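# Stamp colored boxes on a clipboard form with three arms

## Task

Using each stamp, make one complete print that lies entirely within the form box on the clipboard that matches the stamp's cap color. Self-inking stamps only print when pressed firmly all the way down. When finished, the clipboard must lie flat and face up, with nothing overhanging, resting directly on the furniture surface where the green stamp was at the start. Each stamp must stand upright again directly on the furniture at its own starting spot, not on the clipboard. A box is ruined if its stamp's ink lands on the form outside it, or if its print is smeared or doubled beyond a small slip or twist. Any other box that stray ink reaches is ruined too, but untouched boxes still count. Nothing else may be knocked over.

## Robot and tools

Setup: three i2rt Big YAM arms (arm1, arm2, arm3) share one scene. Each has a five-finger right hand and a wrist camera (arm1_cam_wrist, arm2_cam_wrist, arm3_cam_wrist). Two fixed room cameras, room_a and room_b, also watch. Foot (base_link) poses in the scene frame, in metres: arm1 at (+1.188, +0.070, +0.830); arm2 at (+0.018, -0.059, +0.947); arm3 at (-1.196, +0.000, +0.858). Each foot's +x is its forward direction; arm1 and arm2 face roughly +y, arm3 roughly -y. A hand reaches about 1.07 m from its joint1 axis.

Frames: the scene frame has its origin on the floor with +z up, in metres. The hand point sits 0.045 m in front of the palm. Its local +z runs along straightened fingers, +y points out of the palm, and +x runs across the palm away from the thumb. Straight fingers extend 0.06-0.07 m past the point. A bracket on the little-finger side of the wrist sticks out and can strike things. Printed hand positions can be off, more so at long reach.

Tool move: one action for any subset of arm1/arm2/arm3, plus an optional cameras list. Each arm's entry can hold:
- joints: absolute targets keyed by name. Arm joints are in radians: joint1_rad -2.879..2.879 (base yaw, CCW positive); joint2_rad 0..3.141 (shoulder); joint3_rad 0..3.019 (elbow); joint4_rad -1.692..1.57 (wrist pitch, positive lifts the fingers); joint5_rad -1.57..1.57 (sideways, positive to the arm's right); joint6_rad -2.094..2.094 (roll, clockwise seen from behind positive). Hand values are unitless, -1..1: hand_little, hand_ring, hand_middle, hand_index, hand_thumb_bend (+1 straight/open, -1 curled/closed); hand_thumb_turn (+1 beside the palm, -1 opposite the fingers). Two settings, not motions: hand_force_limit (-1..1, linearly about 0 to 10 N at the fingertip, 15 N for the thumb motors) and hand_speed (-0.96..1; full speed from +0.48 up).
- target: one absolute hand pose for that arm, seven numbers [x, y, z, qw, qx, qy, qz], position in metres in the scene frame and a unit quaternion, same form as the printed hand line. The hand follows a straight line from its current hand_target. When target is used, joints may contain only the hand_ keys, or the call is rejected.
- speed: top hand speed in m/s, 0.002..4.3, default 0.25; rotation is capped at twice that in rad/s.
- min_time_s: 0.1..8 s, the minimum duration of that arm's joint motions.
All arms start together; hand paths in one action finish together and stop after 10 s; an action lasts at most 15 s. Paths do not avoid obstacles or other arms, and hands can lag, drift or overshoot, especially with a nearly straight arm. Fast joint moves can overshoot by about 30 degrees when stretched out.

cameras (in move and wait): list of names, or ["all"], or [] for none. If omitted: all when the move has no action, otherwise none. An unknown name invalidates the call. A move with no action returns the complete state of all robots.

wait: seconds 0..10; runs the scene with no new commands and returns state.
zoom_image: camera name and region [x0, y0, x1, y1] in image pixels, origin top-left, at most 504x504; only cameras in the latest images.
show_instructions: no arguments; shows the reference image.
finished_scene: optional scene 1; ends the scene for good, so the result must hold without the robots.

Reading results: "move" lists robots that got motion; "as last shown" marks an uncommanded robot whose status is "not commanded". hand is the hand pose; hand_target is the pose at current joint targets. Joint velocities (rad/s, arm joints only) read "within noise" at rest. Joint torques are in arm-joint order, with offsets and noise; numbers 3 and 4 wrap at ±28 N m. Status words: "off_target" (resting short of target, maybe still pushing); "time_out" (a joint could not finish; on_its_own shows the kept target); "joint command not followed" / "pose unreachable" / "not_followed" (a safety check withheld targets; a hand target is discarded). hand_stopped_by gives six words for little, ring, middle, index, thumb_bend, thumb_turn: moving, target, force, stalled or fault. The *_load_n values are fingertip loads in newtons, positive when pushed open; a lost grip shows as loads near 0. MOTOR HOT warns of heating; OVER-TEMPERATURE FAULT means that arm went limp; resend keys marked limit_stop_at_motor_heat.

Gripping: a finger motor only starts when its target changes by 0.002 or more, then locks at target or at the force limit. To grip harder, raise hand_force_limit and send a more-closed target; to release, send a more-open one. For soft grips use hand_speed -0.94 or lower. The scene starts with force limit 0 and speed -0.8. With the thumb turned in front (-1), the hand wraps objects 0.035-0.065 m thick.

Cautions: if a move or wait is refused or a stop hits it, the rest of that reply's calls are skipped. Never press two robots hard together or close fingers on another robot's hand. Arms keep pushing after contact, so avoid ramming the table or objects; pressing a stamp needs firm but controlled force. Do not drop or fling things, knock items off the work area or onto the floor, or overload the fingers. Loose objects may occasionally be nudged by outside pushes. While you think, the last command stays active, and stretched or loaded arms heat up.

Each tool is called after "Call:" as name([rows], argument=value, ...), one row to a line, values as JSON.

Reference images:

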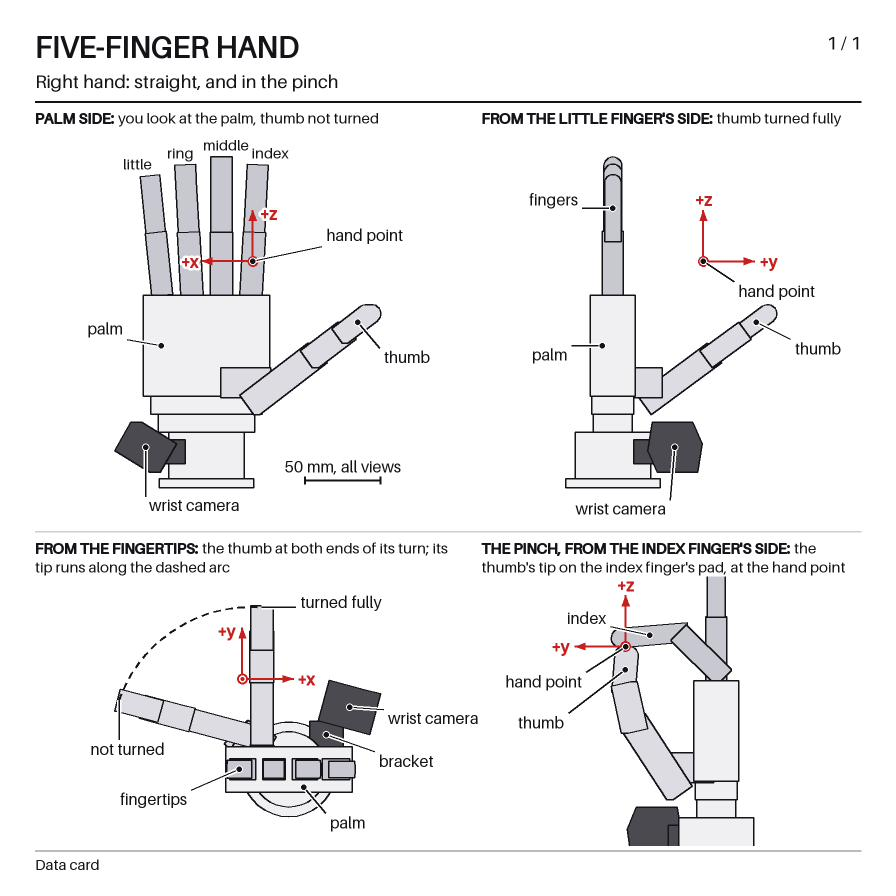

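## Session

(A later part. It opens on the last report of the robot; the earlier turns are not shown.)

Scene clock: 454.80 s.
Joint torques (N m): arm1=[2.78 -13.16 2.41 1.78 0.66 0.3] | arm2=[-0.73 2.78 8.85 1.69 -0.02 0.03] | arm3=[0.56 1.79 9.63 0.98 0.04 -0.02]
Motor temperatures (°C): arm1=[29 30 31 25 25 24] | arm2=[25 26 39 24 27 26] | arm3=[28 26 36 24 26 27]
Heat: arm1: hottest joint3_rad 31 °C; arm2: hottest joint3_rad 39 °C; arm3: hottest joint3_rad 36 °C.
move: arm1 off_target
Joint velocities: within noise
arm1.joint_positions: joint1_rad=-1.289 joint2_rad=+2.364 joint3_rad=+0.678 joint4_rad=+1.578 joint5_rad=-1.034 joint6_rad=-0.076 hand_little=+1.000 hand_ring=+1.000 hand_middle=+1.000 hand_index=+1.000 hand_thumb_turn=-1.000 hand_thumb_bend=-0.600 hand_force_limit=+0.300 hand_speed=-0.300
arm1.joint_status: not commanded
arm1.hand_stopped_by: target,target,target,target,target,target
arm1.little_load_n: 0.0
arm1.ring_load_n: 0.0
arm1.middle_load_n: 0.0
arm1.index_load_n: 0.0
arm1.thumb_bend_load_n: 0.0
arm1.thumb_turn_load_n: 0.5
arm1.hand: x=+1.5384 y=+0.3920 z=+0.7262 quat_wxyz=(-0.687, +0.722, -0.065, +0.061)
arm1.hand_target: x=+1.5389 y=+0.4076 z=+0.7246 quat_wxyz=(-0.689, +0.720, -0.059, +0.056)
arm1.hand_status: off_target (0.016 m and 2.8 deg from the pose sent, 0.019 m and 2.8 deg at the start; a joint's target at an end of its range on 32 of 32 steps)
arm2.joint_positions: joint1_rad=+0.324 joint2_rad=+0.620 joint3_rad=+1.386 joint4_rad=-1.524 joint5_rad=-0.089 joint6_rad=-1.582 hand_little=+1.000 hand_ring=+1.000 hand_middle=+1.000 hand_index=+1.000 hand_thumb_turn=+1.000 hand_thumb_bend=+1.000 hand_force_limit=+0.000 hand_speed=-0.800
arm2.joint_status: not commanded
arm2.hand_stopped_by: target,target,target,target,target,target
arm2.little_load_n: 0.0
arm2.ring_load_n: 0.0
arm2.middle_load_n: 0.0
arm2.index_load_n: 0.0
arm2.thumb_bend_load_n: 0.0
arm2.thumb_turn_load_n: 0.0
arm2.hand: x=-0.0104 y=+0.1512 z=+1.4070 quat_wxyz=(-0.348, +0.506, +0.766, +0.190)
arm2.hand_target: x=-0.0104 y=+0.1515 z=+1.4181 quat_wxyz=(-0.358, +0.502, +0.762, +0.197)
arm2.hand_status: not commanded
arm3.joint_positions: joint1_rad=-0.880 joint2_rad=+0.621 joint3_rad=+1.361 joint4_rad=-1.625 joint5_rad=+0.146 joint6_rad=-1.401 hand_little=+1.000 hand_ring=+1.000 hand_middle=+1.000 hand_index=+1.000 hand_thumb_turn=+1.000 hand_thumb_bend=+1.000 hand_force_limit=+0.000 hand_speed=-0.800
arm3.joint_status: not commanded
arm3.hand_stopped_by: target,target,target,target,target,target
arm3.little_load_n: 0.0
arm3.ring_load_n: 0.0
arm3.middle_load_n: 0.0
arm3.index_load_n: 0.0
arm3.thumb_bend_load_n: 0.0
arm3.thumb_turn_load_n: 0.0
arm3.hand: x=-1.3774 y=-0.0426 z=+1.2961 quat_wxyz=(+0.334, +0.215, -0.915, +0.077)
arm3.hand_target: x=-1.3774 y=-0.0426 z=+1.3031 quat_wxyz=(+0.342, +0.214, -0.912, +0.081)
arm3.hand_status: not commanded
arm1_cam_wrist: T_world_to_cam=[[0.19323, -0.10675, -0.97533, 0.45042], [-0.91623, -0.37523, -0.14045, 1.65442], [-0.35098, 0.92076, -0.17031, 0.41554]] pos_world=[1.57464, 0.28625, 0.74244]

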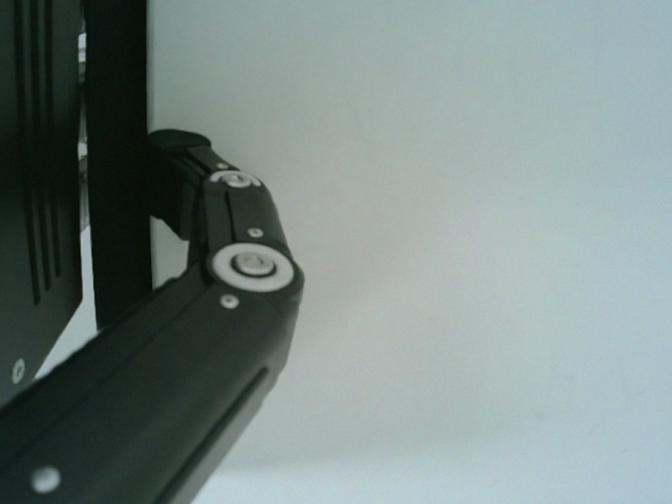

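Call:
move(arm1={"joints":{"hand_thumb_bend":-0.98,"hand_speed":-0.85,"hand_force_limit":0.3}}, cameras=["arm1_cam_wrist"])

Scene clock: 460.93 s.
Joint torques (N m): arm1=[2.67 -13.92 2.44 1.84 0.41 0.37] | arm2=[-0.56 3.02 8.76 1.74 0.02 0.09] | arm3=[0.56 1.79 9.63 0.98 0.04 -0.02]
Motor temperatures (°C): arm1=[29 30 31 25 25 24] | arm2=[25 26 39 24 27 26] | arm3=[28 26 36 24 26 27]
Heat: arm1: hottest joint3_rad 31 °C; arm2: hottest joint3_rad 39 °C; arm3: hottest joint3_rad 36 °C.
move: arm1 off_target
Joint velocities: within noise
arm1.joint_positions: joint1_rad=-1.287 joint2_rad=+2.364 joint3_rad=+0.679 joint4_rad=+1.578 joint5_rad=-1.028 joint6_rad=-0.085 hand_little=+1.000 hand_ring=+1.000 hand_middle=+1.000 hand_index=+1.000 hand_thumb_turn=-1.000 hand_thumb_bend=-0.812 hand_force_limit=+0.300 hand_speed=-0.850
arm1.joint_status: hand_thumb_bend off_target (ended at -0.812, target -0.980); the others done
arm1.hand_stopped_by: target,target,target,target,force,target
arm1.little_load_n: 0.0
arm1.ring_load_n: 0.0
arm1.middle_load_n: 0.0
arm1.index_load_n: 0.0
arm1.thumb_bend_load_n: 9.5
arm1.thumb_turn_load_n: 1.0
arm1.hand: x=+1.5393 y=+0.3928 z=+0.7259 quat_wxyz=(-0.686, +0.722, -0.062, +0.066)
arm1.hand_target: x=+1.5387 y=+0.4076 z=+0.7246 quat_wxyz=(-0.689, +0.720, -0.059, +0.055)
arm1.hand_status: not commanded
arm2, arm3: as last shown
arm3.ring_load_n: 0.5
arm1_cam_wrist: T_world_to_cam=[[0.2023, -0.10908, -0.97323, 0.43552], [-0.91568, -0.37346, -0.14848, 1.65974], [-0.34727, 0.92121, -0.17543, 0.41283]] pos_world=[1.57506, 0.28706, 0.74273]

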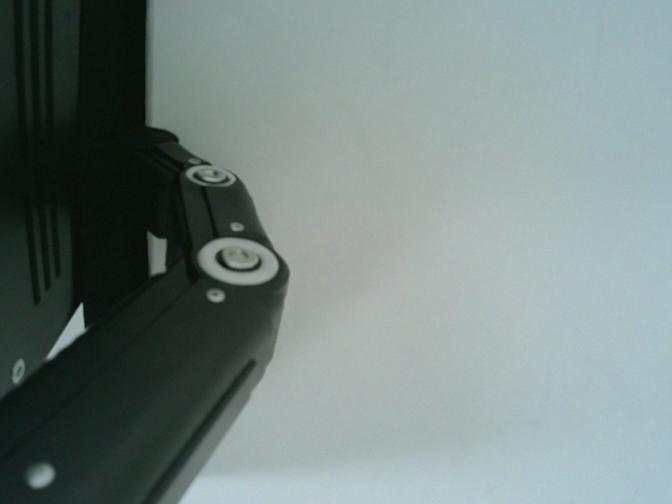

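Call:
move(arm1={"target":[1.5383,0.3867,0.757,0.6404,-0.7631,0.0668,-0.0561],"speed":0.08}, cameras=["arm1_cam_wrist","room_b"])

Call:
zoom_image(camera="room_b", region=[400, 260, 540, 400])

Scene clock: 465.67 s.
Joint torques (N m): arm1=[0.26 -15.79 1.05 1.5 -0.33 0.18] | arm2=[-0.97 3.19 9.07 1.65 0.04 0.05] | arm3=[0.56 1.79 9.63 0.98 0.04 -0.02]
Motor temperatures (°C): arm1=[29 30 31 25 25 24] | arm2=[25 26 39 24 27 26] | arm3=[28 26 36 24 26 27]
Heat: arm1: hottest joint3_rad 31 °C; arm2: hottest joint3_rad 39 °C; arm3: hottest joint3_rad 36 °C.
move: arm1 done
Joint velocities: within noise
arm1.joint_positions: joint1_rad=-1.283 joint2_rad=+2.136 joint3_rad=+0.623 joint4_rad=+1.166 joint5_rad=-1.007 joint6_rad=-0.275 hand_little=+1.000 hand_ring=+1.000 hand_middle=+1.000 hand_index=+1.000 hand_thumb_turn=-1.000 hand_thumb_bend=-0.812 hand_force_limit=+0.300 hand_speed=-0.850
arm1.joint_status: not commanded
arm1.hand_stopped_by: target,target,target,target,force,target
arm1.little_load_n: 0.0
arm1.ring_load_n: 0.0
arm1.middle_load_n: 0.0
arm1.index_load_n: 0.0
arm1.thumb_bend_load_n: 8.5
arm1.thumb_turn_load_n: 0.5
arm1.hand: x=+1.5386 y=+0.3853 z=+0.7497 quat_wxyz=(-0.639, +0.764, -0.070, +0.055)
arm1.hand_target: x=+1.5383 y=+0.3867 z=+0.7568 quat_wxyz=(-0.640, +0.763, -0.067, +0.056)
arm1.hand_status: done (0.007 m and 0.4 deg from the pose sent, 0.032 m and 7.2 deg at the start)
arm2, arm3: as last shown
arm3.ring_load_n: 0.0
arm3.thumb_bend_load_n: -0.5
arm1_cam_wrist: T_world_to_cam=[[0.16655, -0.22765, -0.95939, 0.54831], [-0.91865, -0.38933, -0.06709, 1.60952], [-0.35825, 0.89252, -0.27398, 0.52545]] pos_world=[1.57551, 0.28249, 0.77799]

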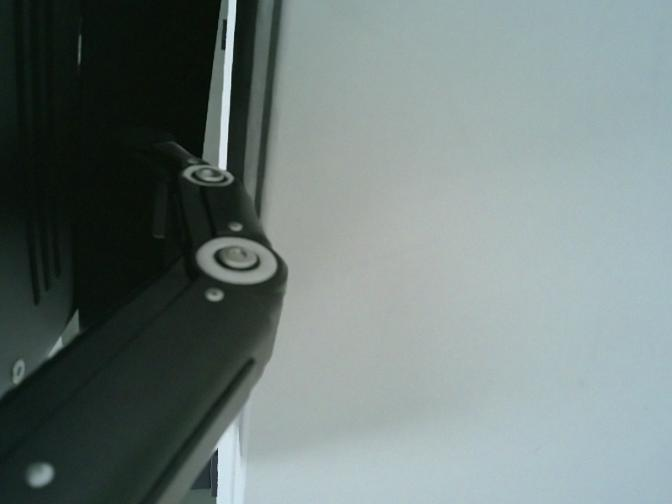

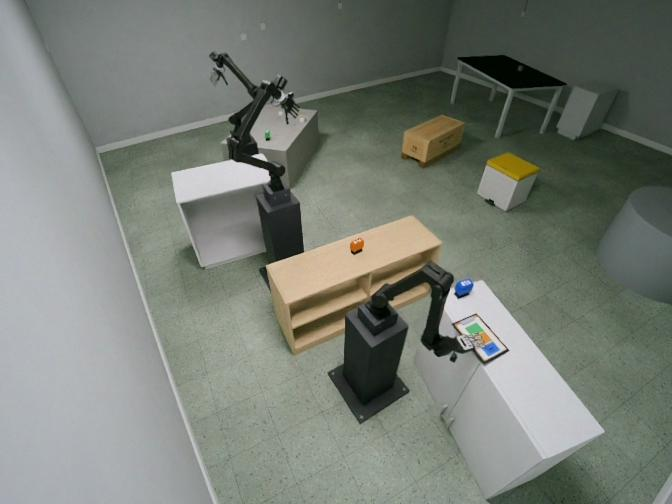

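Scaled by 3.600 from the camera's image (finer frame: 960x720).

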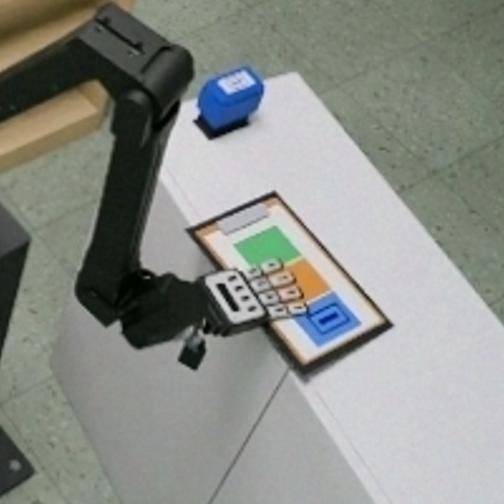

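Call:
move(arm1={"target":[1.5381,0.3857,0.792,0.5714,-0.8161,0.0714,-0.05],"speed":0.08}, cameras=["arm1_cam_wrist","room_b"])

Call:
zoom_image(camera="room_b", region=[400, 260, 540, 400])

Scene clock: 468.23 s.
Joint torques (N m): arm1=[1.08 -14.27 4.94 1.2 -0.53 0.17] | arm2=[-0.62 3.49 9.03 1.69 0.01 0.04] | arm3=[0.56 1.79 9.63 0.99 0.04 -0.02]
Motor temperatures (°C): arm1=[29 30 31 25 25 24] | arm2=[25 26 39 24 27 26] | arm3=[28 26 36 24 26 27]
Heat: arm1: hottest joint3_rad 31 °C; arm2: hottest joint3_rad 39 °C; arm3: hottest joint3_rad 36 °C.
move: arm1 off_target
Joint velocities: within noise
arm1.joint_positions: joint1_rad=-1.255 joint2_rad=+1.856 joint3_rad=+0.614 joint4_rad=+0.625 joint5_rad=-0.907 joint6_rad=-0.479 hand_little=+1.000 hand_ring=+1.000 hand_middle=+1.000 hand_index=+1.000 hand_thumb_turn=-1.000 hand_thumb_bend=-0.812 hand_force_limit=+0.300 hand_speed=-0.850
arm1.joint_status: not commanded
arm1.hand_stopped_by: target,target,target,target,force,target
arm1.little_load_n: 0.0
arm1.ring_load_n: 0.0
arm1.middle_load_n: 0.0
arm1.index_load_n: 0.0
arm1.thumb_bend_load_n: 8.5
arm1.thumb_turn_load_n: 0.5
arm1.hand: x=+1.5339 y=+0.3771 z=+0.7821 quat_wxyz=(-0.567, +0.818, -0.080, +0.048)
arm1.hand_target: x=+1.5380 y=+0.3856 z=+0.7921 quat_wxyz=(-0.572, +0.816, -0.071, +0.050)
arm1.hand_status: off_target (0.014 m and 1.2 deg from the pose sent, 0.042 m and 9.8 deg at the start)
arm2, arm3: as last shown
arm3.thumb_bend_load_n: 0.0
arm1_cam_wrist: T_world_to_cam=[[0.12719, -0.395, -0.90983, 0.66302], [-0.92233, -0.38453, 0.03801, 1.52583], [-0.36488, 0.83433, -0.41323, 0.68097]] pos_world=[1.57146, 0.28047, 0.82664]

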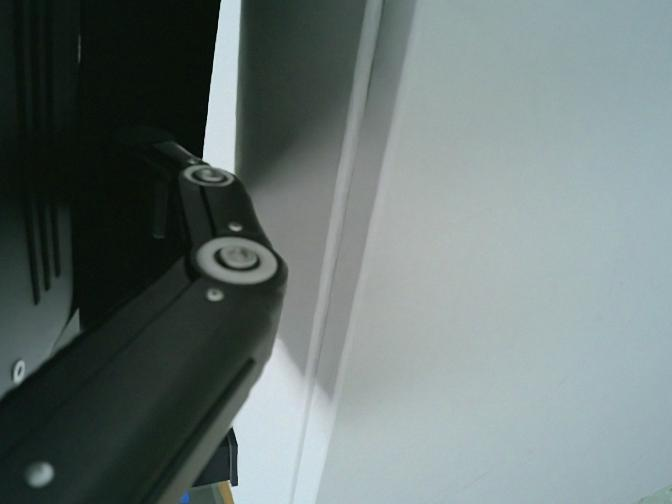

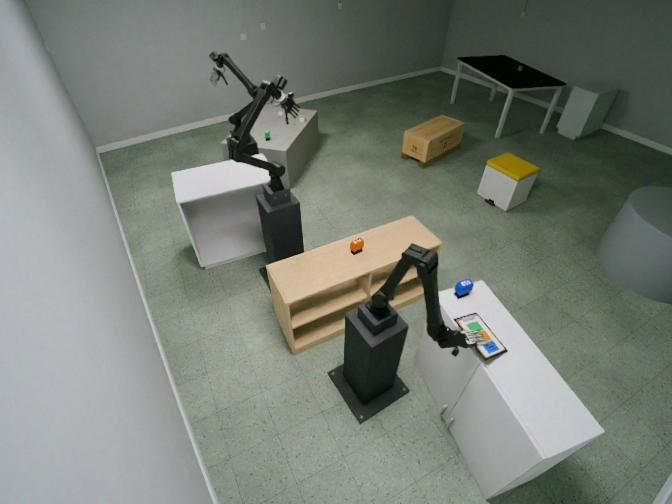

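Scaled by 3.600 from the camera's image (finer frame: 960x720).

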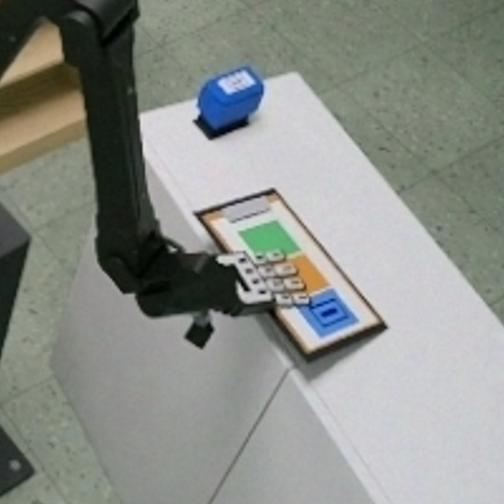

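Call:
move(arm1={"target":[1.541,0.4035,0.850,0.421,-0.9029,0.079,-0.0369],"speed":0.08}, cameras=["arm1_cam_wrist","room_b"])

Call:
zoom_image(camera="room_b", region=[400, 260, 540, 400])

Scene clock: 471.57 s.
Joint torques (N m): arm1=[1.38 -12.22 8.79 0.83 -0.22 0.28] | arm2=[-0.91 2.9 8.84 1.77 0 0.01] | arm3=[0.56 1.79 9.63 0.98 0.04 -0.02]
Motor temperatures (°C): arm1=[29 30 31 24 25 24] | arm2=[25 26 39 24 27 26] | arm3=[28 26 36 24 26 27]
Heat: arm1: hottest joint3_rad 31 °C; arm2: hottest joint3_rad 39 °C; arm3: hottest joint3_rad 36 °C.
move: arm1 off_target
Joint velocities: within noise
arm1.joint_positions: joint1_rad=-1.122 joint2_rad=+1.609 joint3_rad=+0.825 joint4_rad=-0.143 joint5_rad=-0.628 joint6_rad=-0.639 hand_little=+1.000 hand_ring=+1.000 hand_middle=+1.000 hand_index=+1.000 hand_thumb_turn=-1.000 hand_thumb_bend=-0.812 hand_force_limit=+0.300 hand_speed=-0.850
arm1.joint_status: not commanded
arm1.hand_stopped_by: target,target,target,target,force,target
arm1.little_load_n: 0.0
arm1.ring_load_n: 0.0
arm1.middle_load_n: 0.0
arm1.index_load_n: 0.0
arm1.thumb_bend_load_n: 8.5
arm1.thumb_turn_load_n: 1.0
arm1.hand: x=+1.5374 y=+0.3926 z=+0.8426 quat_wxyz=(-0.421, +0.903, -0.083, +0.037)
arm1.hand_target: x=+1.5407 y=+0.4033 z=+0.8500 quat_wxyz=(-0.421, +0.903, -0.079, +0.037)
arm1.hand_status: off_target (0.014 m and 0.5 deg from the pose sent, 0.073 m and 19.4 deg at the start)
arm2, arm3: as last shown
arm1_cam_wrist: T_world_to_cam=[[0.08625, -0.6727, -0.73487, 0.74833], [-0.91287, -0.34879, 0.21214, 1.35748], [-0.39902, 0.65255, -0.64417, 1.01276]] pos_world=[1.57878, 0.316, 0.91434]

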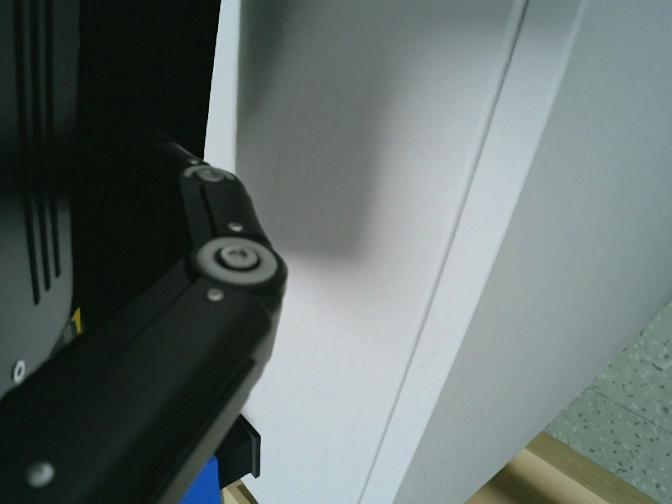

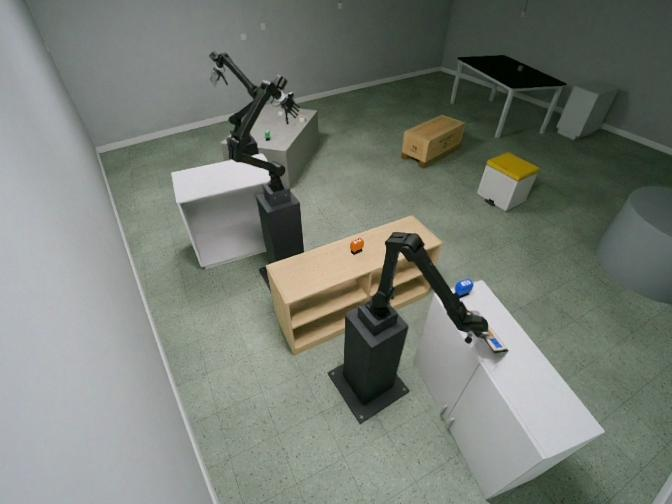

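Scaled by 3.600 from the camera's image (finer frame: 960x720).

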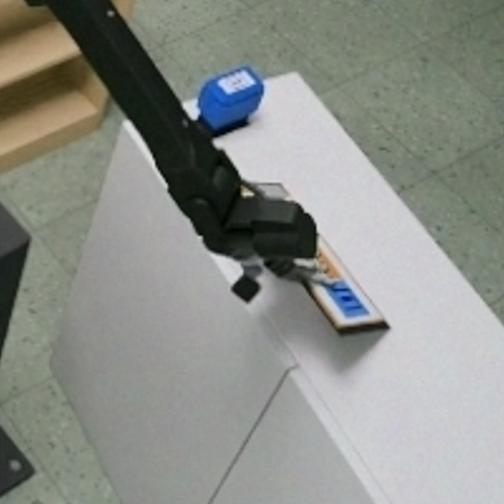

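Call:
move(arm1={"target":[1.548,0.440,0.900,0.2578,-0.9622,0.0842,-0.0226],"speed":0.08}, cameras=["room_b"])

Call:
move(arm1={"target":[1.556,0.486,0.938,0.0869,-0.9924,0.0869,-0.0076],"speed":0.08}, cameras=["arm1_cam_wrist","room_b"])

Call:
zoom_image(camera="room_b", region=[400, 260, 540, 400])

Scene clock: 475.03 s.
Joint torques (N m): arm1=[1.08 -12.57 10.51 0.61 -0.34 0.3] | arm2=[-0.73 2.67 8.94 1.85 0.06 0.03] | arm3=[0.56 1.79 9.63 0.98 0.04 -0.02]
Motor temperatures (°C): arm1=[29 29 31 24 25 24] | arm2=[25 26 39 24 27 26] | arm3=[28 26 36 24 26 27]
Heat: arm1: hottest joint3_rad 31 °C; arm2: hottest joint3_rad 39 °C; arm3: hottest joint3_rad 36 °C.
move: arm1 off_target
Joint velocities: within noise
arm1.joint_positions: joint1_rad=-0.967 joint2_rad=+1.654 joint3_rad=+1.184 joint4_rad=-0.691 joint5_rad=-0.336 joint6_rad=-0.644 hand_little=+1.000 hand_ring=+1.000 hand_middle=+1.000 hand_index=+1.000 hand_thumb_turn=-1.000 hand_thumb_bend=-0.812 hand_force_limit=+0.300 hand_speed=-0.850
arm1.joint_status: not commanded
arm1.hand_stopped_by: target,target,target,target,force,target
arm1.little_load_n: 0.0
arm1.ring_load_n: 0.0
arm1.middle_load_n: 0.0
arm1.index_load_n: 0.0
arm1.thumb_bend_load_n: 8.5
arm1.thumb_turn_load_n: 0.5
arm1.hand: x=+1.5460 y=+0.4277 z=+0.8994 quat_wxyz=(-0.260, +0.962, -0.083, +0.029)
arm1.hand_target: x=+1.5478 y=+0.4398 z=+0.9001 quat_wxyz=(-0.258, +0.962, -0.084, +0.023)
arm1.hand_status: off_target (0.012 m and 0.8 deg from the pose sent, 0.075 m and 20.0 deg at the start)
arm2, arm3: as last shown

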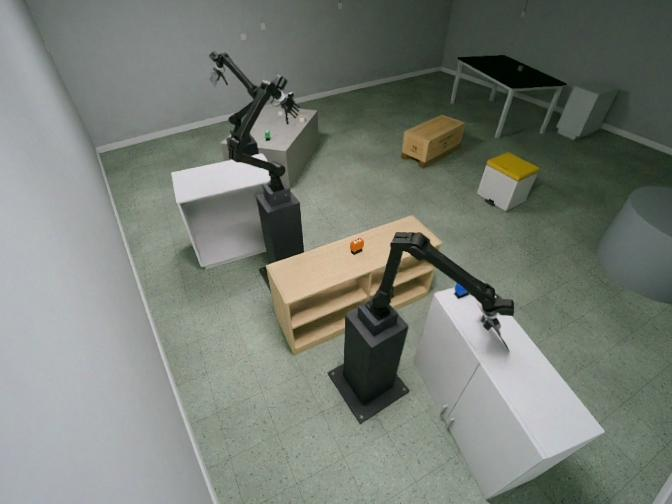

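Scene clock: 477.90 s.
Joint torques (N m): arm1=[0.62 -16.09 10.78 0.1 -0.09 0.34] | arm2=[-1.03 3.02 8.9 1.81 0 0.04] | arm3=[0.56 1.79 9.63 0.98 0.04 -0.02]
Motor temperatures (°C): arm1=[29 29 32 24 25 24] | arm2=[25 26 39 24 27 26] | arm3=[28 26 36 24 26 27]
Heat: arm1: hottest joint3_rad 32 °C; arm2: hottest joint3_rad 39 °C; arm3: hottest joint3_rad 36 °C.
move: arm1 off_target
Joint velocities: within noise
arm1.joint_positions: joint1_rad=-0.836 joint2_rad=+1.888 joint3_rad=+1.652 joint4_rad=-1.187 joint5_rad=-0.106 joint6_rad=-0.585 hand_little=+1.000 hand_ring=+1.000 hand_middle=+1.000 hand_index=+1.000 hand_thumb_turn=-1.000 hand_thumb_bend=-0.812 hand_force_limit=+0.300 hand_speed=-0.850
arm1.joint_status: not commanded
arm1.hand_stopped_by: target,target,target,target,force,target
arm1.little_load_n: 0.0
arm1.ring_load_n: 0.0
arm1.middle_load_n: 0.0
arm1.index_load_n: 0.0
arm1.thumb_bend_load_n: 8.5
arm1.thumb_turn_load_n: 0.5
arm1.hand: x=+1.5552 y=+0.4759 z=+0.9417 quat_wxyz=(-0.092, +0.992, -0.083, +0.013)
arm1.hand_target: x=+1.5557 y=+0.4859 z=+0.9379 quat_wxyz=(-0.087, +0.992, -0.087, +0.008)
arm1.hand_status: off_target (0.011 m and 1.0 deg from the pose sent, 0.071 m and 20.3 deg at the start)
arm2, arm3: as last shown
arm1_cam_wrist: T_world_to_cam=[[0.04782, -0.98638, -0.15739, 0.5408], [-0.87123, -0.11826, 0.47641, 0.95837], [-0.48853, 0.11434, -0.86502, 1.63276]] pos_world=[1.60676, 0.46008, 1.04091]

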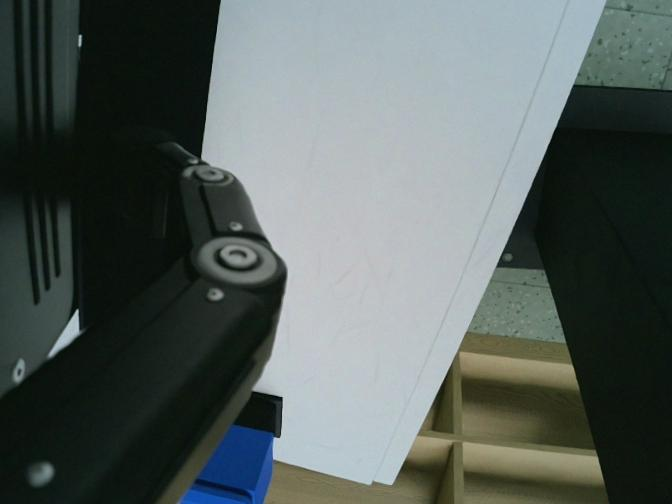

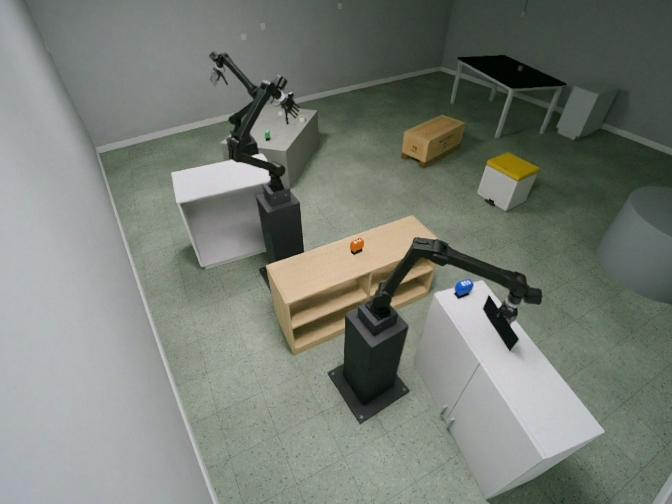

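Scaled by 3.600 from the camera's image (finer frame: 960x720).

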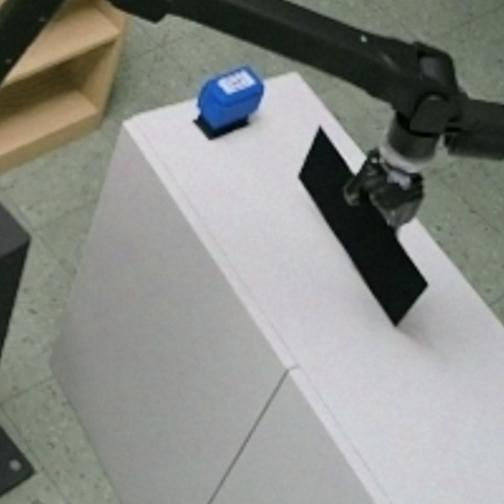

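Call:
move(arm1={"target":[1.51,0.44,1.09,0.0,-0.9962,0.0872,0.0],"speed":0.12}, cameras=["room_b"])

Call:
zoom_image(camera="room_b", region=[400, 220, 560, 380])

Scene clock: 483.10 s.
Joint torques (N m): arm1=[0.91 -20.89 11.7 -0.05 0 0.25] | arm2=[-0.85 3.14 9.01 1.7 0 0.03] | arm3=[0.56 1.79 9.63 0.98 0.04 -0.02]
Motor temperatures (°C): arm1=[29 30 33 24 25 24] | arm2=[25 26 39 24 27 26] | arm3=[28 26 36 24 26 27]
Heat: arm1: hottest joint3_rad 33 °C; arm2: hottest joint3_rad 39 °C; arm3: hottest joint3_rad 36 °C.
move: arm1 off_target
Joint velocities: within noise
arm1.joint_positions: joint1_rad=-0.804 joint2_rad=+1.849 joint3_rad=+1.882 joint4_rad=-1.675 joint5_rad=-0.013 joint6_rad=-0.552 hand_little=+1.000 hand_ring=+1.000 hand_middle=+1.000 hand_index=+1.000 hand_thumb_turn=-1.000 hand_thumb_bend=-0.812 hand_force_limit=+0.300 hand_speed=-0.850
arm1.joint_status: not commanded
arm1.hand_stopped_by: target,target,target,target,force,target
arm1.little_load_n: 0.0
arm1.ring_load_n: 0.0
arm1.middle_load_n: 0.0
arm1.index_load_n: 0.0
arm1.thumb_bend_load_n: 8.0
arm1.thumb_turn_load_n: 1.0
arm1.hand: x=+1.5107 y=+0.4299 z=+1.0617 quat_wxyz=(+0.023, +0.996, -0.089, -0.019)
arm1.hand_target: x=+1.5092 y=+0.4388 z=+1.0894 quat_wxyz=(-0.002, +0.996, -0.087, +0.001)
arm1.hand_status: off_target (0.030 m and 3.4 deg from the pose sent, 0.159 m and 10.7 deg at the start; a joint's target at an end of its range on 16 of 61 steps)
arm2, arm3: as last shown
arm2.thumb_turn_load_n: 0.5

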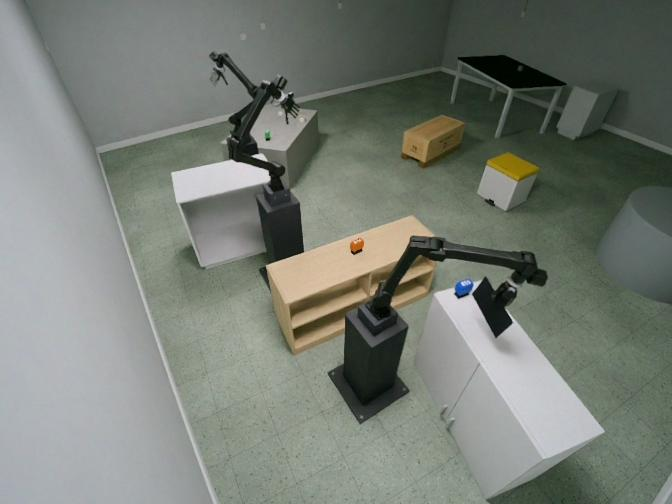

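Scaled by 3.150 from the camera's image (finer frame: 960x720).

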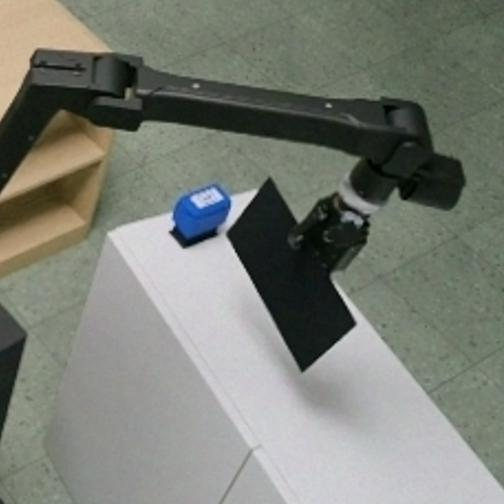

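Call:
move(arm1={"target":[1.44,0.40,1.16,0.0,-0.9848,-0.1736,0.0],"speed":0.15}, cameras=["room_b"])

Scene clock: 489.33 s.
Joint torques (N m): arm1=[0.91 -15.85 7.71 0.25 0.06 0.1] | arm2=[-1.08 2.96 8.85 1.89 -0.03 0.09] | arm3=[0.56 1.79 9.62 0.98 0.04 -0.02]
Motor temperatures (°C): arm1=[29 30 34 24 25 24] | arm2=[25 26 39 24 27 26] | arm3=[28 26 36 24 26 27]
Heat: arm1: hottest joint3_rad 34 °C; arm2: hottest joint3_rad 39 °C; arm3: hottest joint3_rad 36 °C.
move: arm1 off_target
Joint velocities: within noise
arm1.joint_positions: joint1_rad=-0.677 joint2_rad=+1.559 joint3_rad=+1.763 joint4_rad=-1.677 joint5_rad=-0.005 joint6_rad=-0.929 hand_little=+1.000 hand_ring=+1.000 hand_middle=+1.000 hand_index=+1.000 hand_thumb_turn=-1.000 hand_thumb_bend=-0.812 hand_force_limit=+0.300 hand_speed=-0.850
arm1.joint_status: not commanded
arm1.hand_stopped_by: target,target,target,target,force,target
arm1.little_load_n: 0.0
arm1.ring_load_n: 0.0
arm1.middle_load_n: 0.0
arm1.index_load_n: 0.0
arm1.thumb_bend_load_n: 8.0
arm1.thumb_turn_load_n: 0.5
arm1.hand: x=+1.4475 y=+0.4030 z=+1.1492 quat_wxyz=(-0.037, +0.985, +0.163, +0.040)
arm1.hand_target: x=+1.4401 y=+0.3998 z=+1.1589 quat_wxyz=(-0.041, +0.983, +0.174, +0.046)
arm1.hand_status: off_target (0.014 m and 6.4 deg from the pose sent, 0.125 m and 30.3 deg at the start; a joint's target at an end of its range on 75 of 77 steps)
arm2.joint_positions: joint1_rad=+0.324 joint2_rad=+0.620 joint3_rad=+1.386 joint4_rad=-1.524 joint5_rad=-0.089 joint6_rad=-1.582 hand_little=+1.000 hand_ring=+1.000 hand_middle=+1.000 hand_index=+1.000 hand_thumb_turn=+1.000 hand_thumb_bend=+1.000 hand_force_limit=+0.000 hand_speed=-0.800
arm2.joint_status: not commanded
arm2.hand_stopped_by: target,target,target,target,target,target
arm2.little_load_n: 0.0
arm2.ring_load_n: -0.5
arm2.middle_load_n: 0.0
arm2.index_load_n: 0.0
arm2.thumb_bend_load_n: 0.0
arm2.thumb_turn_load_n: 0.0
arm2.hand: x=-0.0104 y=+0.1512 z=+1.4070 quat_wxyz=(-0.348, +0.506, +0.766, +0.190)
arm2.hand_target: x=-0.0104 y=+0.1515 z=+1.4181 quat_wxyz=(-0.358, +0.502, +0.762, +0.197)
arm2.hand_status: not commanded
arm3.joint_positions: joint1_rad=-0.880 joint2_rad=+0.621 joint3_rad=+1.361 joint4_rad=-1.625 joint5_rad=+0.146 joint6_rad=-1.401 hand_little=+1.000 hand_ring=+1.000 hand_middle=+1.000 hand_index=+1.000 hand_thumb_turn=+1.000 hand_thumb_bend=+1.000 hand_force_limit=+0.000 hand_speed=-0.800
arm3.joint_status: not commanded
arm3.hand_stopped_by: target,target,target,target,target,target
arm3.little_load_n: 0.0
arm3.ring_load_n: 0.0
arm3.middle_load_n: 0.0
arm3.index_load_n: 0.0
arm3.thumb_bend_load_n: 0.0
arm3.thumb_turn_load_n: 0.0
arm3.hand: x=-1.3774 y=-0.0426 z=+1.2961 quat_wxyz=(+0.334, +0.215, -0.915, +0.077)
arm3.hand_target: x=-1.3774 y=-0.0426 z=+1.3031 quat_wxyz=(+0.342, +0.214, -0.912, +0.081)
arm3.hand_status: not commanded

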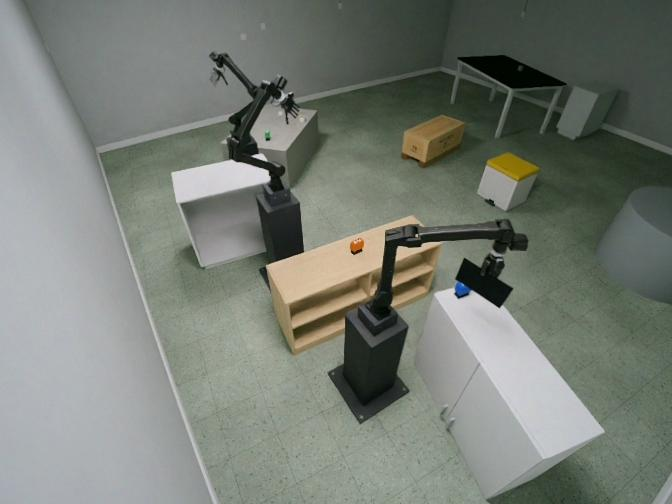

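Call:
move(arm1={"joints":{"joint1_rad":0.95},"min_time_s":4}, cameras=["arm1_cam_wrist","room_b"])

Scene clock: 494.43 s.
Joint torques (N m): arm1=[0.03 -16.62 7.62 0.14 -0.05 0.07] | arm2=[-0.73 3.43 8.87 1.74 0.01 0.02] | arm3=[0.56 1.73 9.63 0.98 0.04 -0.03]
Motor temperatures (°C): arm1=[29 30 34 24 25 24] | arm2=[25 26 40 24 27 26] | arm3=[28 26 36 24 26 27]
Heat: arm1: hottest joint3_rad 34 °C; arm2: hottest joint3_rad 40 °C; arm3: hottest joint3_rad 36 °C.
move: arm1 done
Joint velocities: within noise
arm1.joint_positions: joint1_rad=+0.947 joint2_rad=+1.559 joint3_rad=+1.763 joint4_rad=-1.677 joint5_rad=-0.002 joint6_rad=-0.929 hand_little=+1.000 hand_ring=+1.000 hand_middle=+1.000 hand_index=+1.000 hand_thumb_turn=-1.000 hand_thumb_bend=-0.812 hand_force_limit=+0.300 hand_speed=-0.850
arm1.joint_status: all done
arm1.hand_stopped_by: target,target,target,target,force,target
arm1.little_load_n: 0.0
arm1.ring_load_n: 0.0
arm1.middle_load_n: 0.0
arm1.index_load_n: 0.0
arm1.thumb_bend_load_n: 8.0
arm1.thumb_turn_load_n: 1.0
arm1.hand: x=+0.8357 y=+0.3165 z=+1.1388 quat_wxyz=(-0.043, +0.560, +0.827, +0.002)
arm1.hand_target: x=+0.8410 y=+0.3120 z=+1.1487 quat_wxyz=(-0.049, +0.554, +0.831, +0.002)
arm1.hand_status: not commanded
arm2, arm3: as last shown
arm2.thumb_bend_load_n: -0.5
arm1_cam_wrist: T_world_to_cam=[[0.83024, 0.55738, -0.00536, -0.86653], [0.49855, -0.73823, 0.45439, -0.70462], [0.24931, -0.37993, -0.89079, 1.03914]] pos_world=[0.81164, 0.35761, 1.24118]

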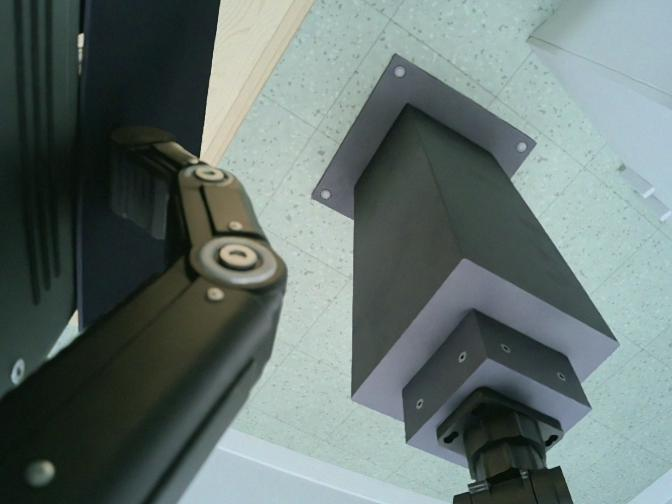

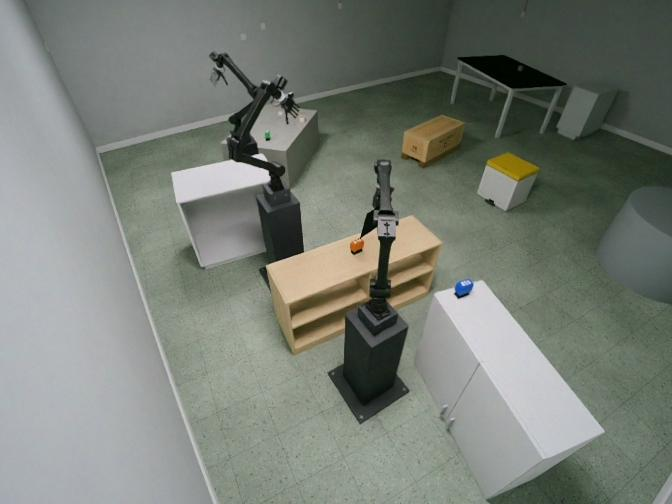

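Call:
move(arm1={"target":[0.72,0.48,1.02,0.0,-0.7071,-0.7071,0.0],"speed":0.15}, cameras=["arm1_cam_wrist","room_b","room_a"])

Call:
zoom_image(camera="room_a", region=[100, 130, 300, 300])

Scene clock: 501.80 s.
Joint torques (N m): arm1=[-1.26 -23.53 11.81 0.03 -0.18 0.24] | arm2=[-1.03 2.9 9.1 1.68 0 0.04] | arm3=[0.56 1.79 9.65 0.98 0.04 -0.02]
Motor temperatures (°C): arm1=[29 30 35 24 25 24] | arm2=[25 26 40 24 27 26] | arm3=[28 26 36 24 26 27]
Heat: arm1: hottest joint3_rad 35 °C; arm2: hottest joint3_rad 40 °C; arm3: hottest joint3_rad 36 °C.
move: arm1 off_target
Joint velocities: within noise
arm1.joint_positions: joint1_rad=+0.804 joint2_rad=+2.171 joint3_rad=+2.299 joint4_rad=-1.676 joint5_rad=-0.008 joint6_rad=-0.714 hand_little=+1.000 hand_ring=+1.000 hand_middle=+1.000 hand_index=+1.000 hand_thumb_turn=-1.000 hand_thumb_bend=-0.812 hand_force_limit=+0.300 hand_speed=-0.850
arm1.joint_status: not commanded
arm1.hand_stopped_by: target,target,target,target,force,target
arm1.little_load_n: 0.0
arm1.ring_load_n: 0.0
arm1.middle_load_n: 0.0
arm1.index_load_n: 0.0
arm1.thumb_bend_load_n: 8.5
arm1.thumb_turn_load_n: 1.0
arm1.hand: x=+0.7242 y=+0.4709 z=+1.0066 quat_wxyz=(-0.006, +0.699, +0.715, +0.002)
arm1.hand_target: x=+0.7208 y=+0.4793 z=+1.0195 quat_wxyz=(-0.022, +0.706, +0.708, -0.001)
arm1.hand_status: off_target (0.017 m and 1.4 deg from the pose sent, 0.233 m and 22.4 deg at the start; a joint's target at an end of its range on 31 of 76 steps)
arm2, arm3: as last shown
arm2.ring_load_n: 0.0
arm2.thumb_bend_load_n: 0.0
pictures: arm1_cam_wrist, room_a, room_b
arm1_cam_wrist: T_world_to_cam=[[0.97287, 0.23055, 0.01931, -0.835], [0.18801, -0.83647, 0.51475, -0.26455], [0.13483, -0.49715, -0.85712, 1.11199]] pos_world=[0.71215, 0.52405, 1.10542]

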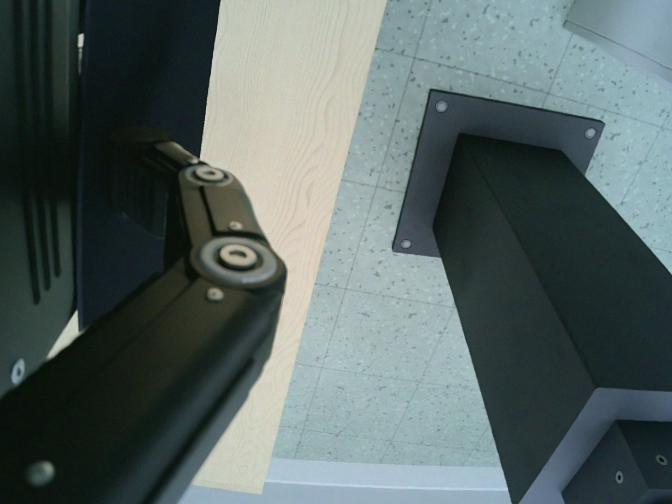

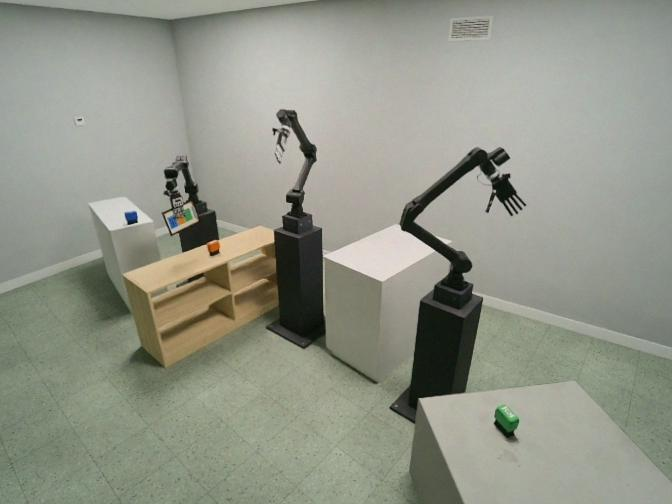

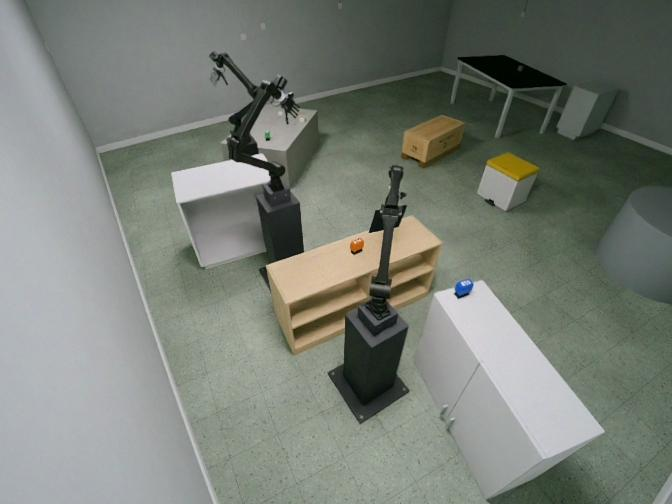

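Scaled by 2.520 from the camera's image (finer frame: 960x720).

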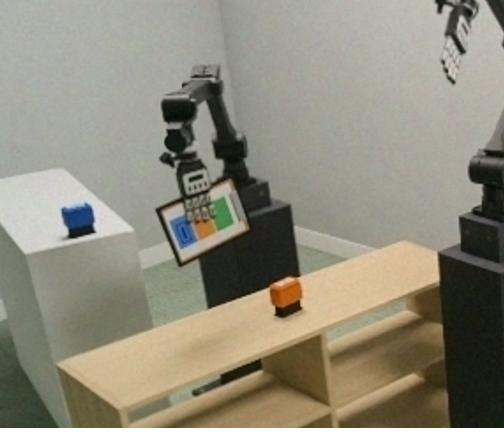

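Call:
move(arm1={"target":[0.67,0.486,0.84,0.0,-0.7071,-0.7071,0.0],"speed":0.12}, cameras=["arm1_cam_wrist","room_a"])

Call:
zoom_image(camera="room_a", region=[100, 160, 260, 300])

Scene clock: 505.47 s.
Joint torques (N m): arm1=[0.56 -25.93 9.89 0.62 -0.2 0.29] | arm2=[-0.62 3.02 9.06 1.81 -0.02 0.05] | arm3=[0.56 1.79 9.63 0.98 0.04 -0.02]
Motor temperatures (°C): arm1=[29 30 35 24 25 24] | arm2=[25 26 40 24 27 26] | arm3=[28 26 36 24 26 27]
Heat: arm1: hottest joint3_rad 35 °C; arm2: hottest joint3_rad 40 °C; arm3: hottest joint3_rad 36 °C.
move: arm1 off_target
Joint velocities: within noise
arm1.joint_positions: joint1_rad=+0.823 joint2_rad=+2.400 joint3_rad=+2.252 joint4_rad=-1.442 joint5_rad=-0.009 joint6_rad=-0.672 hand_little=+1.000 hand_ring=+1.000 hand_middle=+1.000 hand_index=+1.000 hand_thumb_turn=-1.000 hand_thumb_bend=-0.812 hand_force_limit=+0.300 hand_speed=-0.850
arm1.joint_status: not commanded
arm1.hand_stopped_by: target,target,target,target,force,target
arm1.little_load_n: 0.0
arm1.ring_load_n: 0.0
arm1.middle_load_n: 0.0
arm1.index_load_n: 0.0
arm1.thumb_bend_load_n: 8.5
arm1.thumb_turn_load_n: 1.0
arm1.hand: x=+0.6845 y=+0.4866 z=+0.8350 quat_wxyz=(+0.015, +0.708, +0.706, +0.003)
arm1.hand_target: x=+0.6703 y=+0.4858 z=+0.8402 quat_wxyz=(+0.000, +0.707, +0.707, +0.000)
arm1.hand_status: off_target (0.015 m and 1.8 deg from the pose sent, 0.176 m and 1.4 deg at the start)
arm2, arm3: as last shown
arm1_cam_wrist: T_world_to_cam=[[0.97701, 0.20855, 0.04432, -0.80968], [0.15174, -0.82617, 0.54261, -0.15914], [0.14978, -0.52341, -0.83881, 0.96524]] pos_world=[0.67064, 0.5426, 0.9319]

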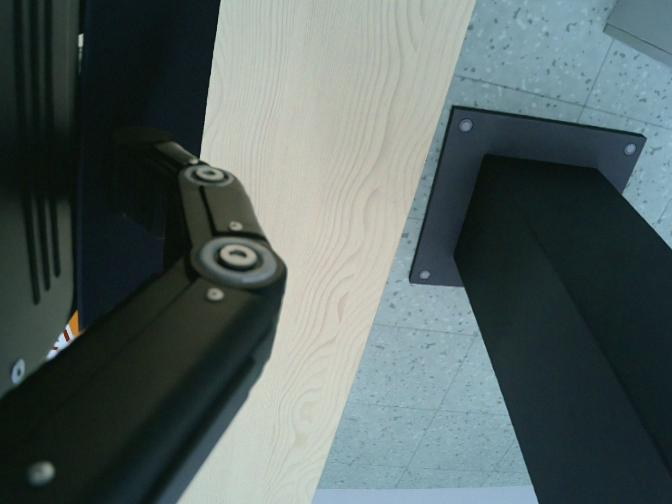

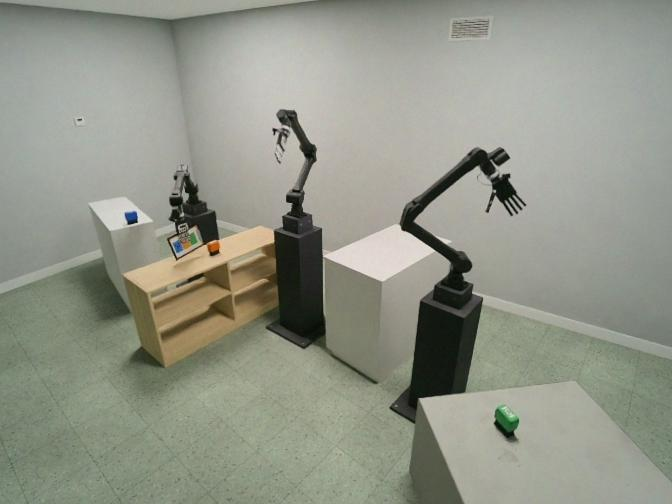

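Scaled by 3.150 from the camera's image (finer frame: 960x720).

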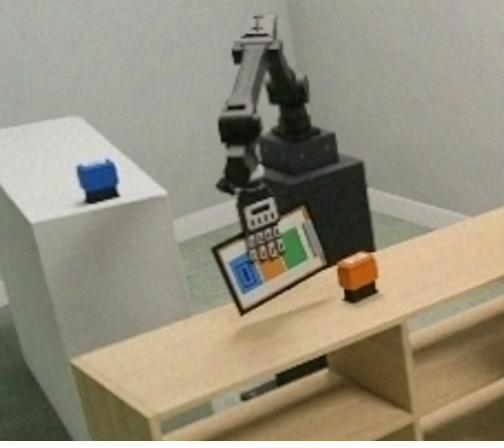

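Call:
move(arm1={"target":[0.662,0.485,0.785,0.0,-0.7071,-0.7071,0.0],"speed":0.08}, cameras=["room_a","room_b"])

Call:
zoom_image(camera="room_a", region=[140, 200, 260, 300])

Scene clock: 509.03 s.
Joint torques (N m): arm1=[0.21 -24 7.66 1.16 -0.02 0.22] | arm2=[-0.79 3.14 8.9 1.73 0.01 0] | arm3=[0.5 1.79 9.63 0.98 0.04 -0.02]
Motor temperatures (°C): arm1=[29 30 36 24 25 24] | arm2=[25 26 40 24 27 26] | arm3=[28 26 36 24 26 27]
Heat: arm1: hottest joint3_rad 36 °C; arm2: hottest joint3_rad 40 °C; arm3: hottest joint3_rad 36 °C.
move: arm1 off_target
Joint velocities: within noise
arm1.joint_positions: joint1_rad=+0.836 joint2_rad=+2.437 joint3_rad=+2.251 joint4_rad=-1.363 joint5_rad=-0.012 joint6_rad=-0.655 hand_little=+1.000 hand_ring=+1.000 hand_middle=+1.000 hand_index=+1.000 hand_thumb_turn=-1.000 hand_thumb_bend=-0.812 hand_force_limit=+0.300 hand_speed=-0.850
arm1.joint_status: not commanded
arm1.hand_stopped_by: target,target,target,target,force,target
arm1.little_load_n: 0.0
arm1.ring_load_n: 0.0
arm1.middle_load_n: 0.0
arm1.index_load_n: 0.0
arm1.thumb_bend_load_n: 8.0
arm1.thumb_turn_load_n: 1.0
arm1.hand: x=+0.6661 y=+0.4885 z=+0.8056 quat_wxyz=(-0.005, +0.709, +0.705, -0.001)
arm1.hand_target: x=+0.6626 y=+0.4847 z=+0.7853 quat_wxyz=(+0.000, +0.707, +0.707, +0.000)
arm1.hand_status: off_target (0.021 m and 0.7 deg from the pose sent, 0.055 m and 1.8 deg at the start)
arm2, arm3: as last shown

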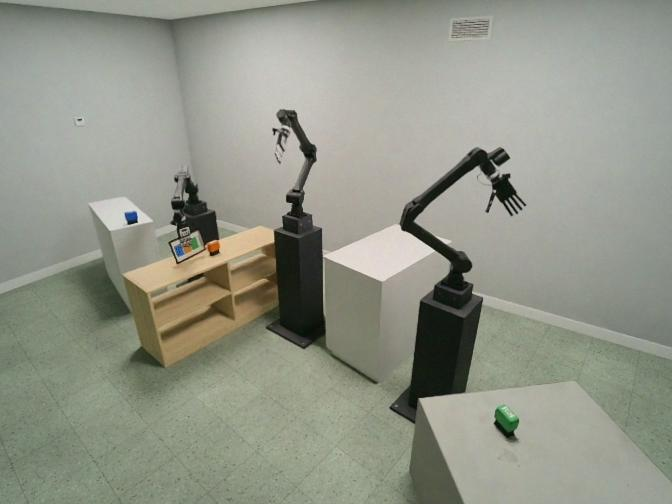

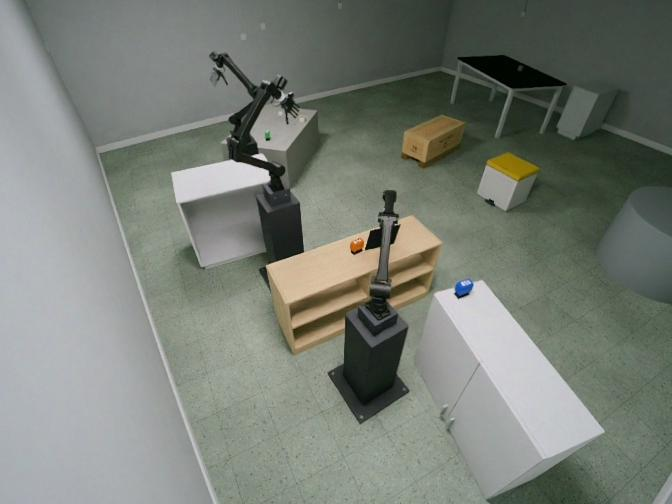

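Scaled by 4.200 from the camera's image (finer frame: 960x720).

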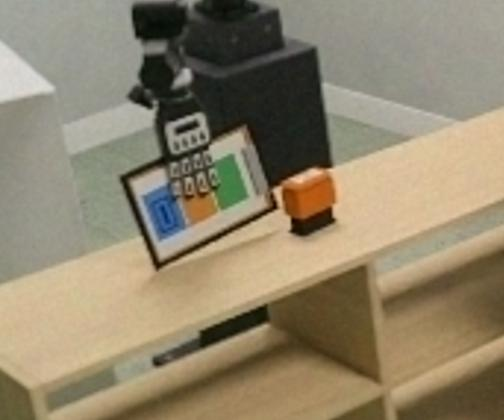

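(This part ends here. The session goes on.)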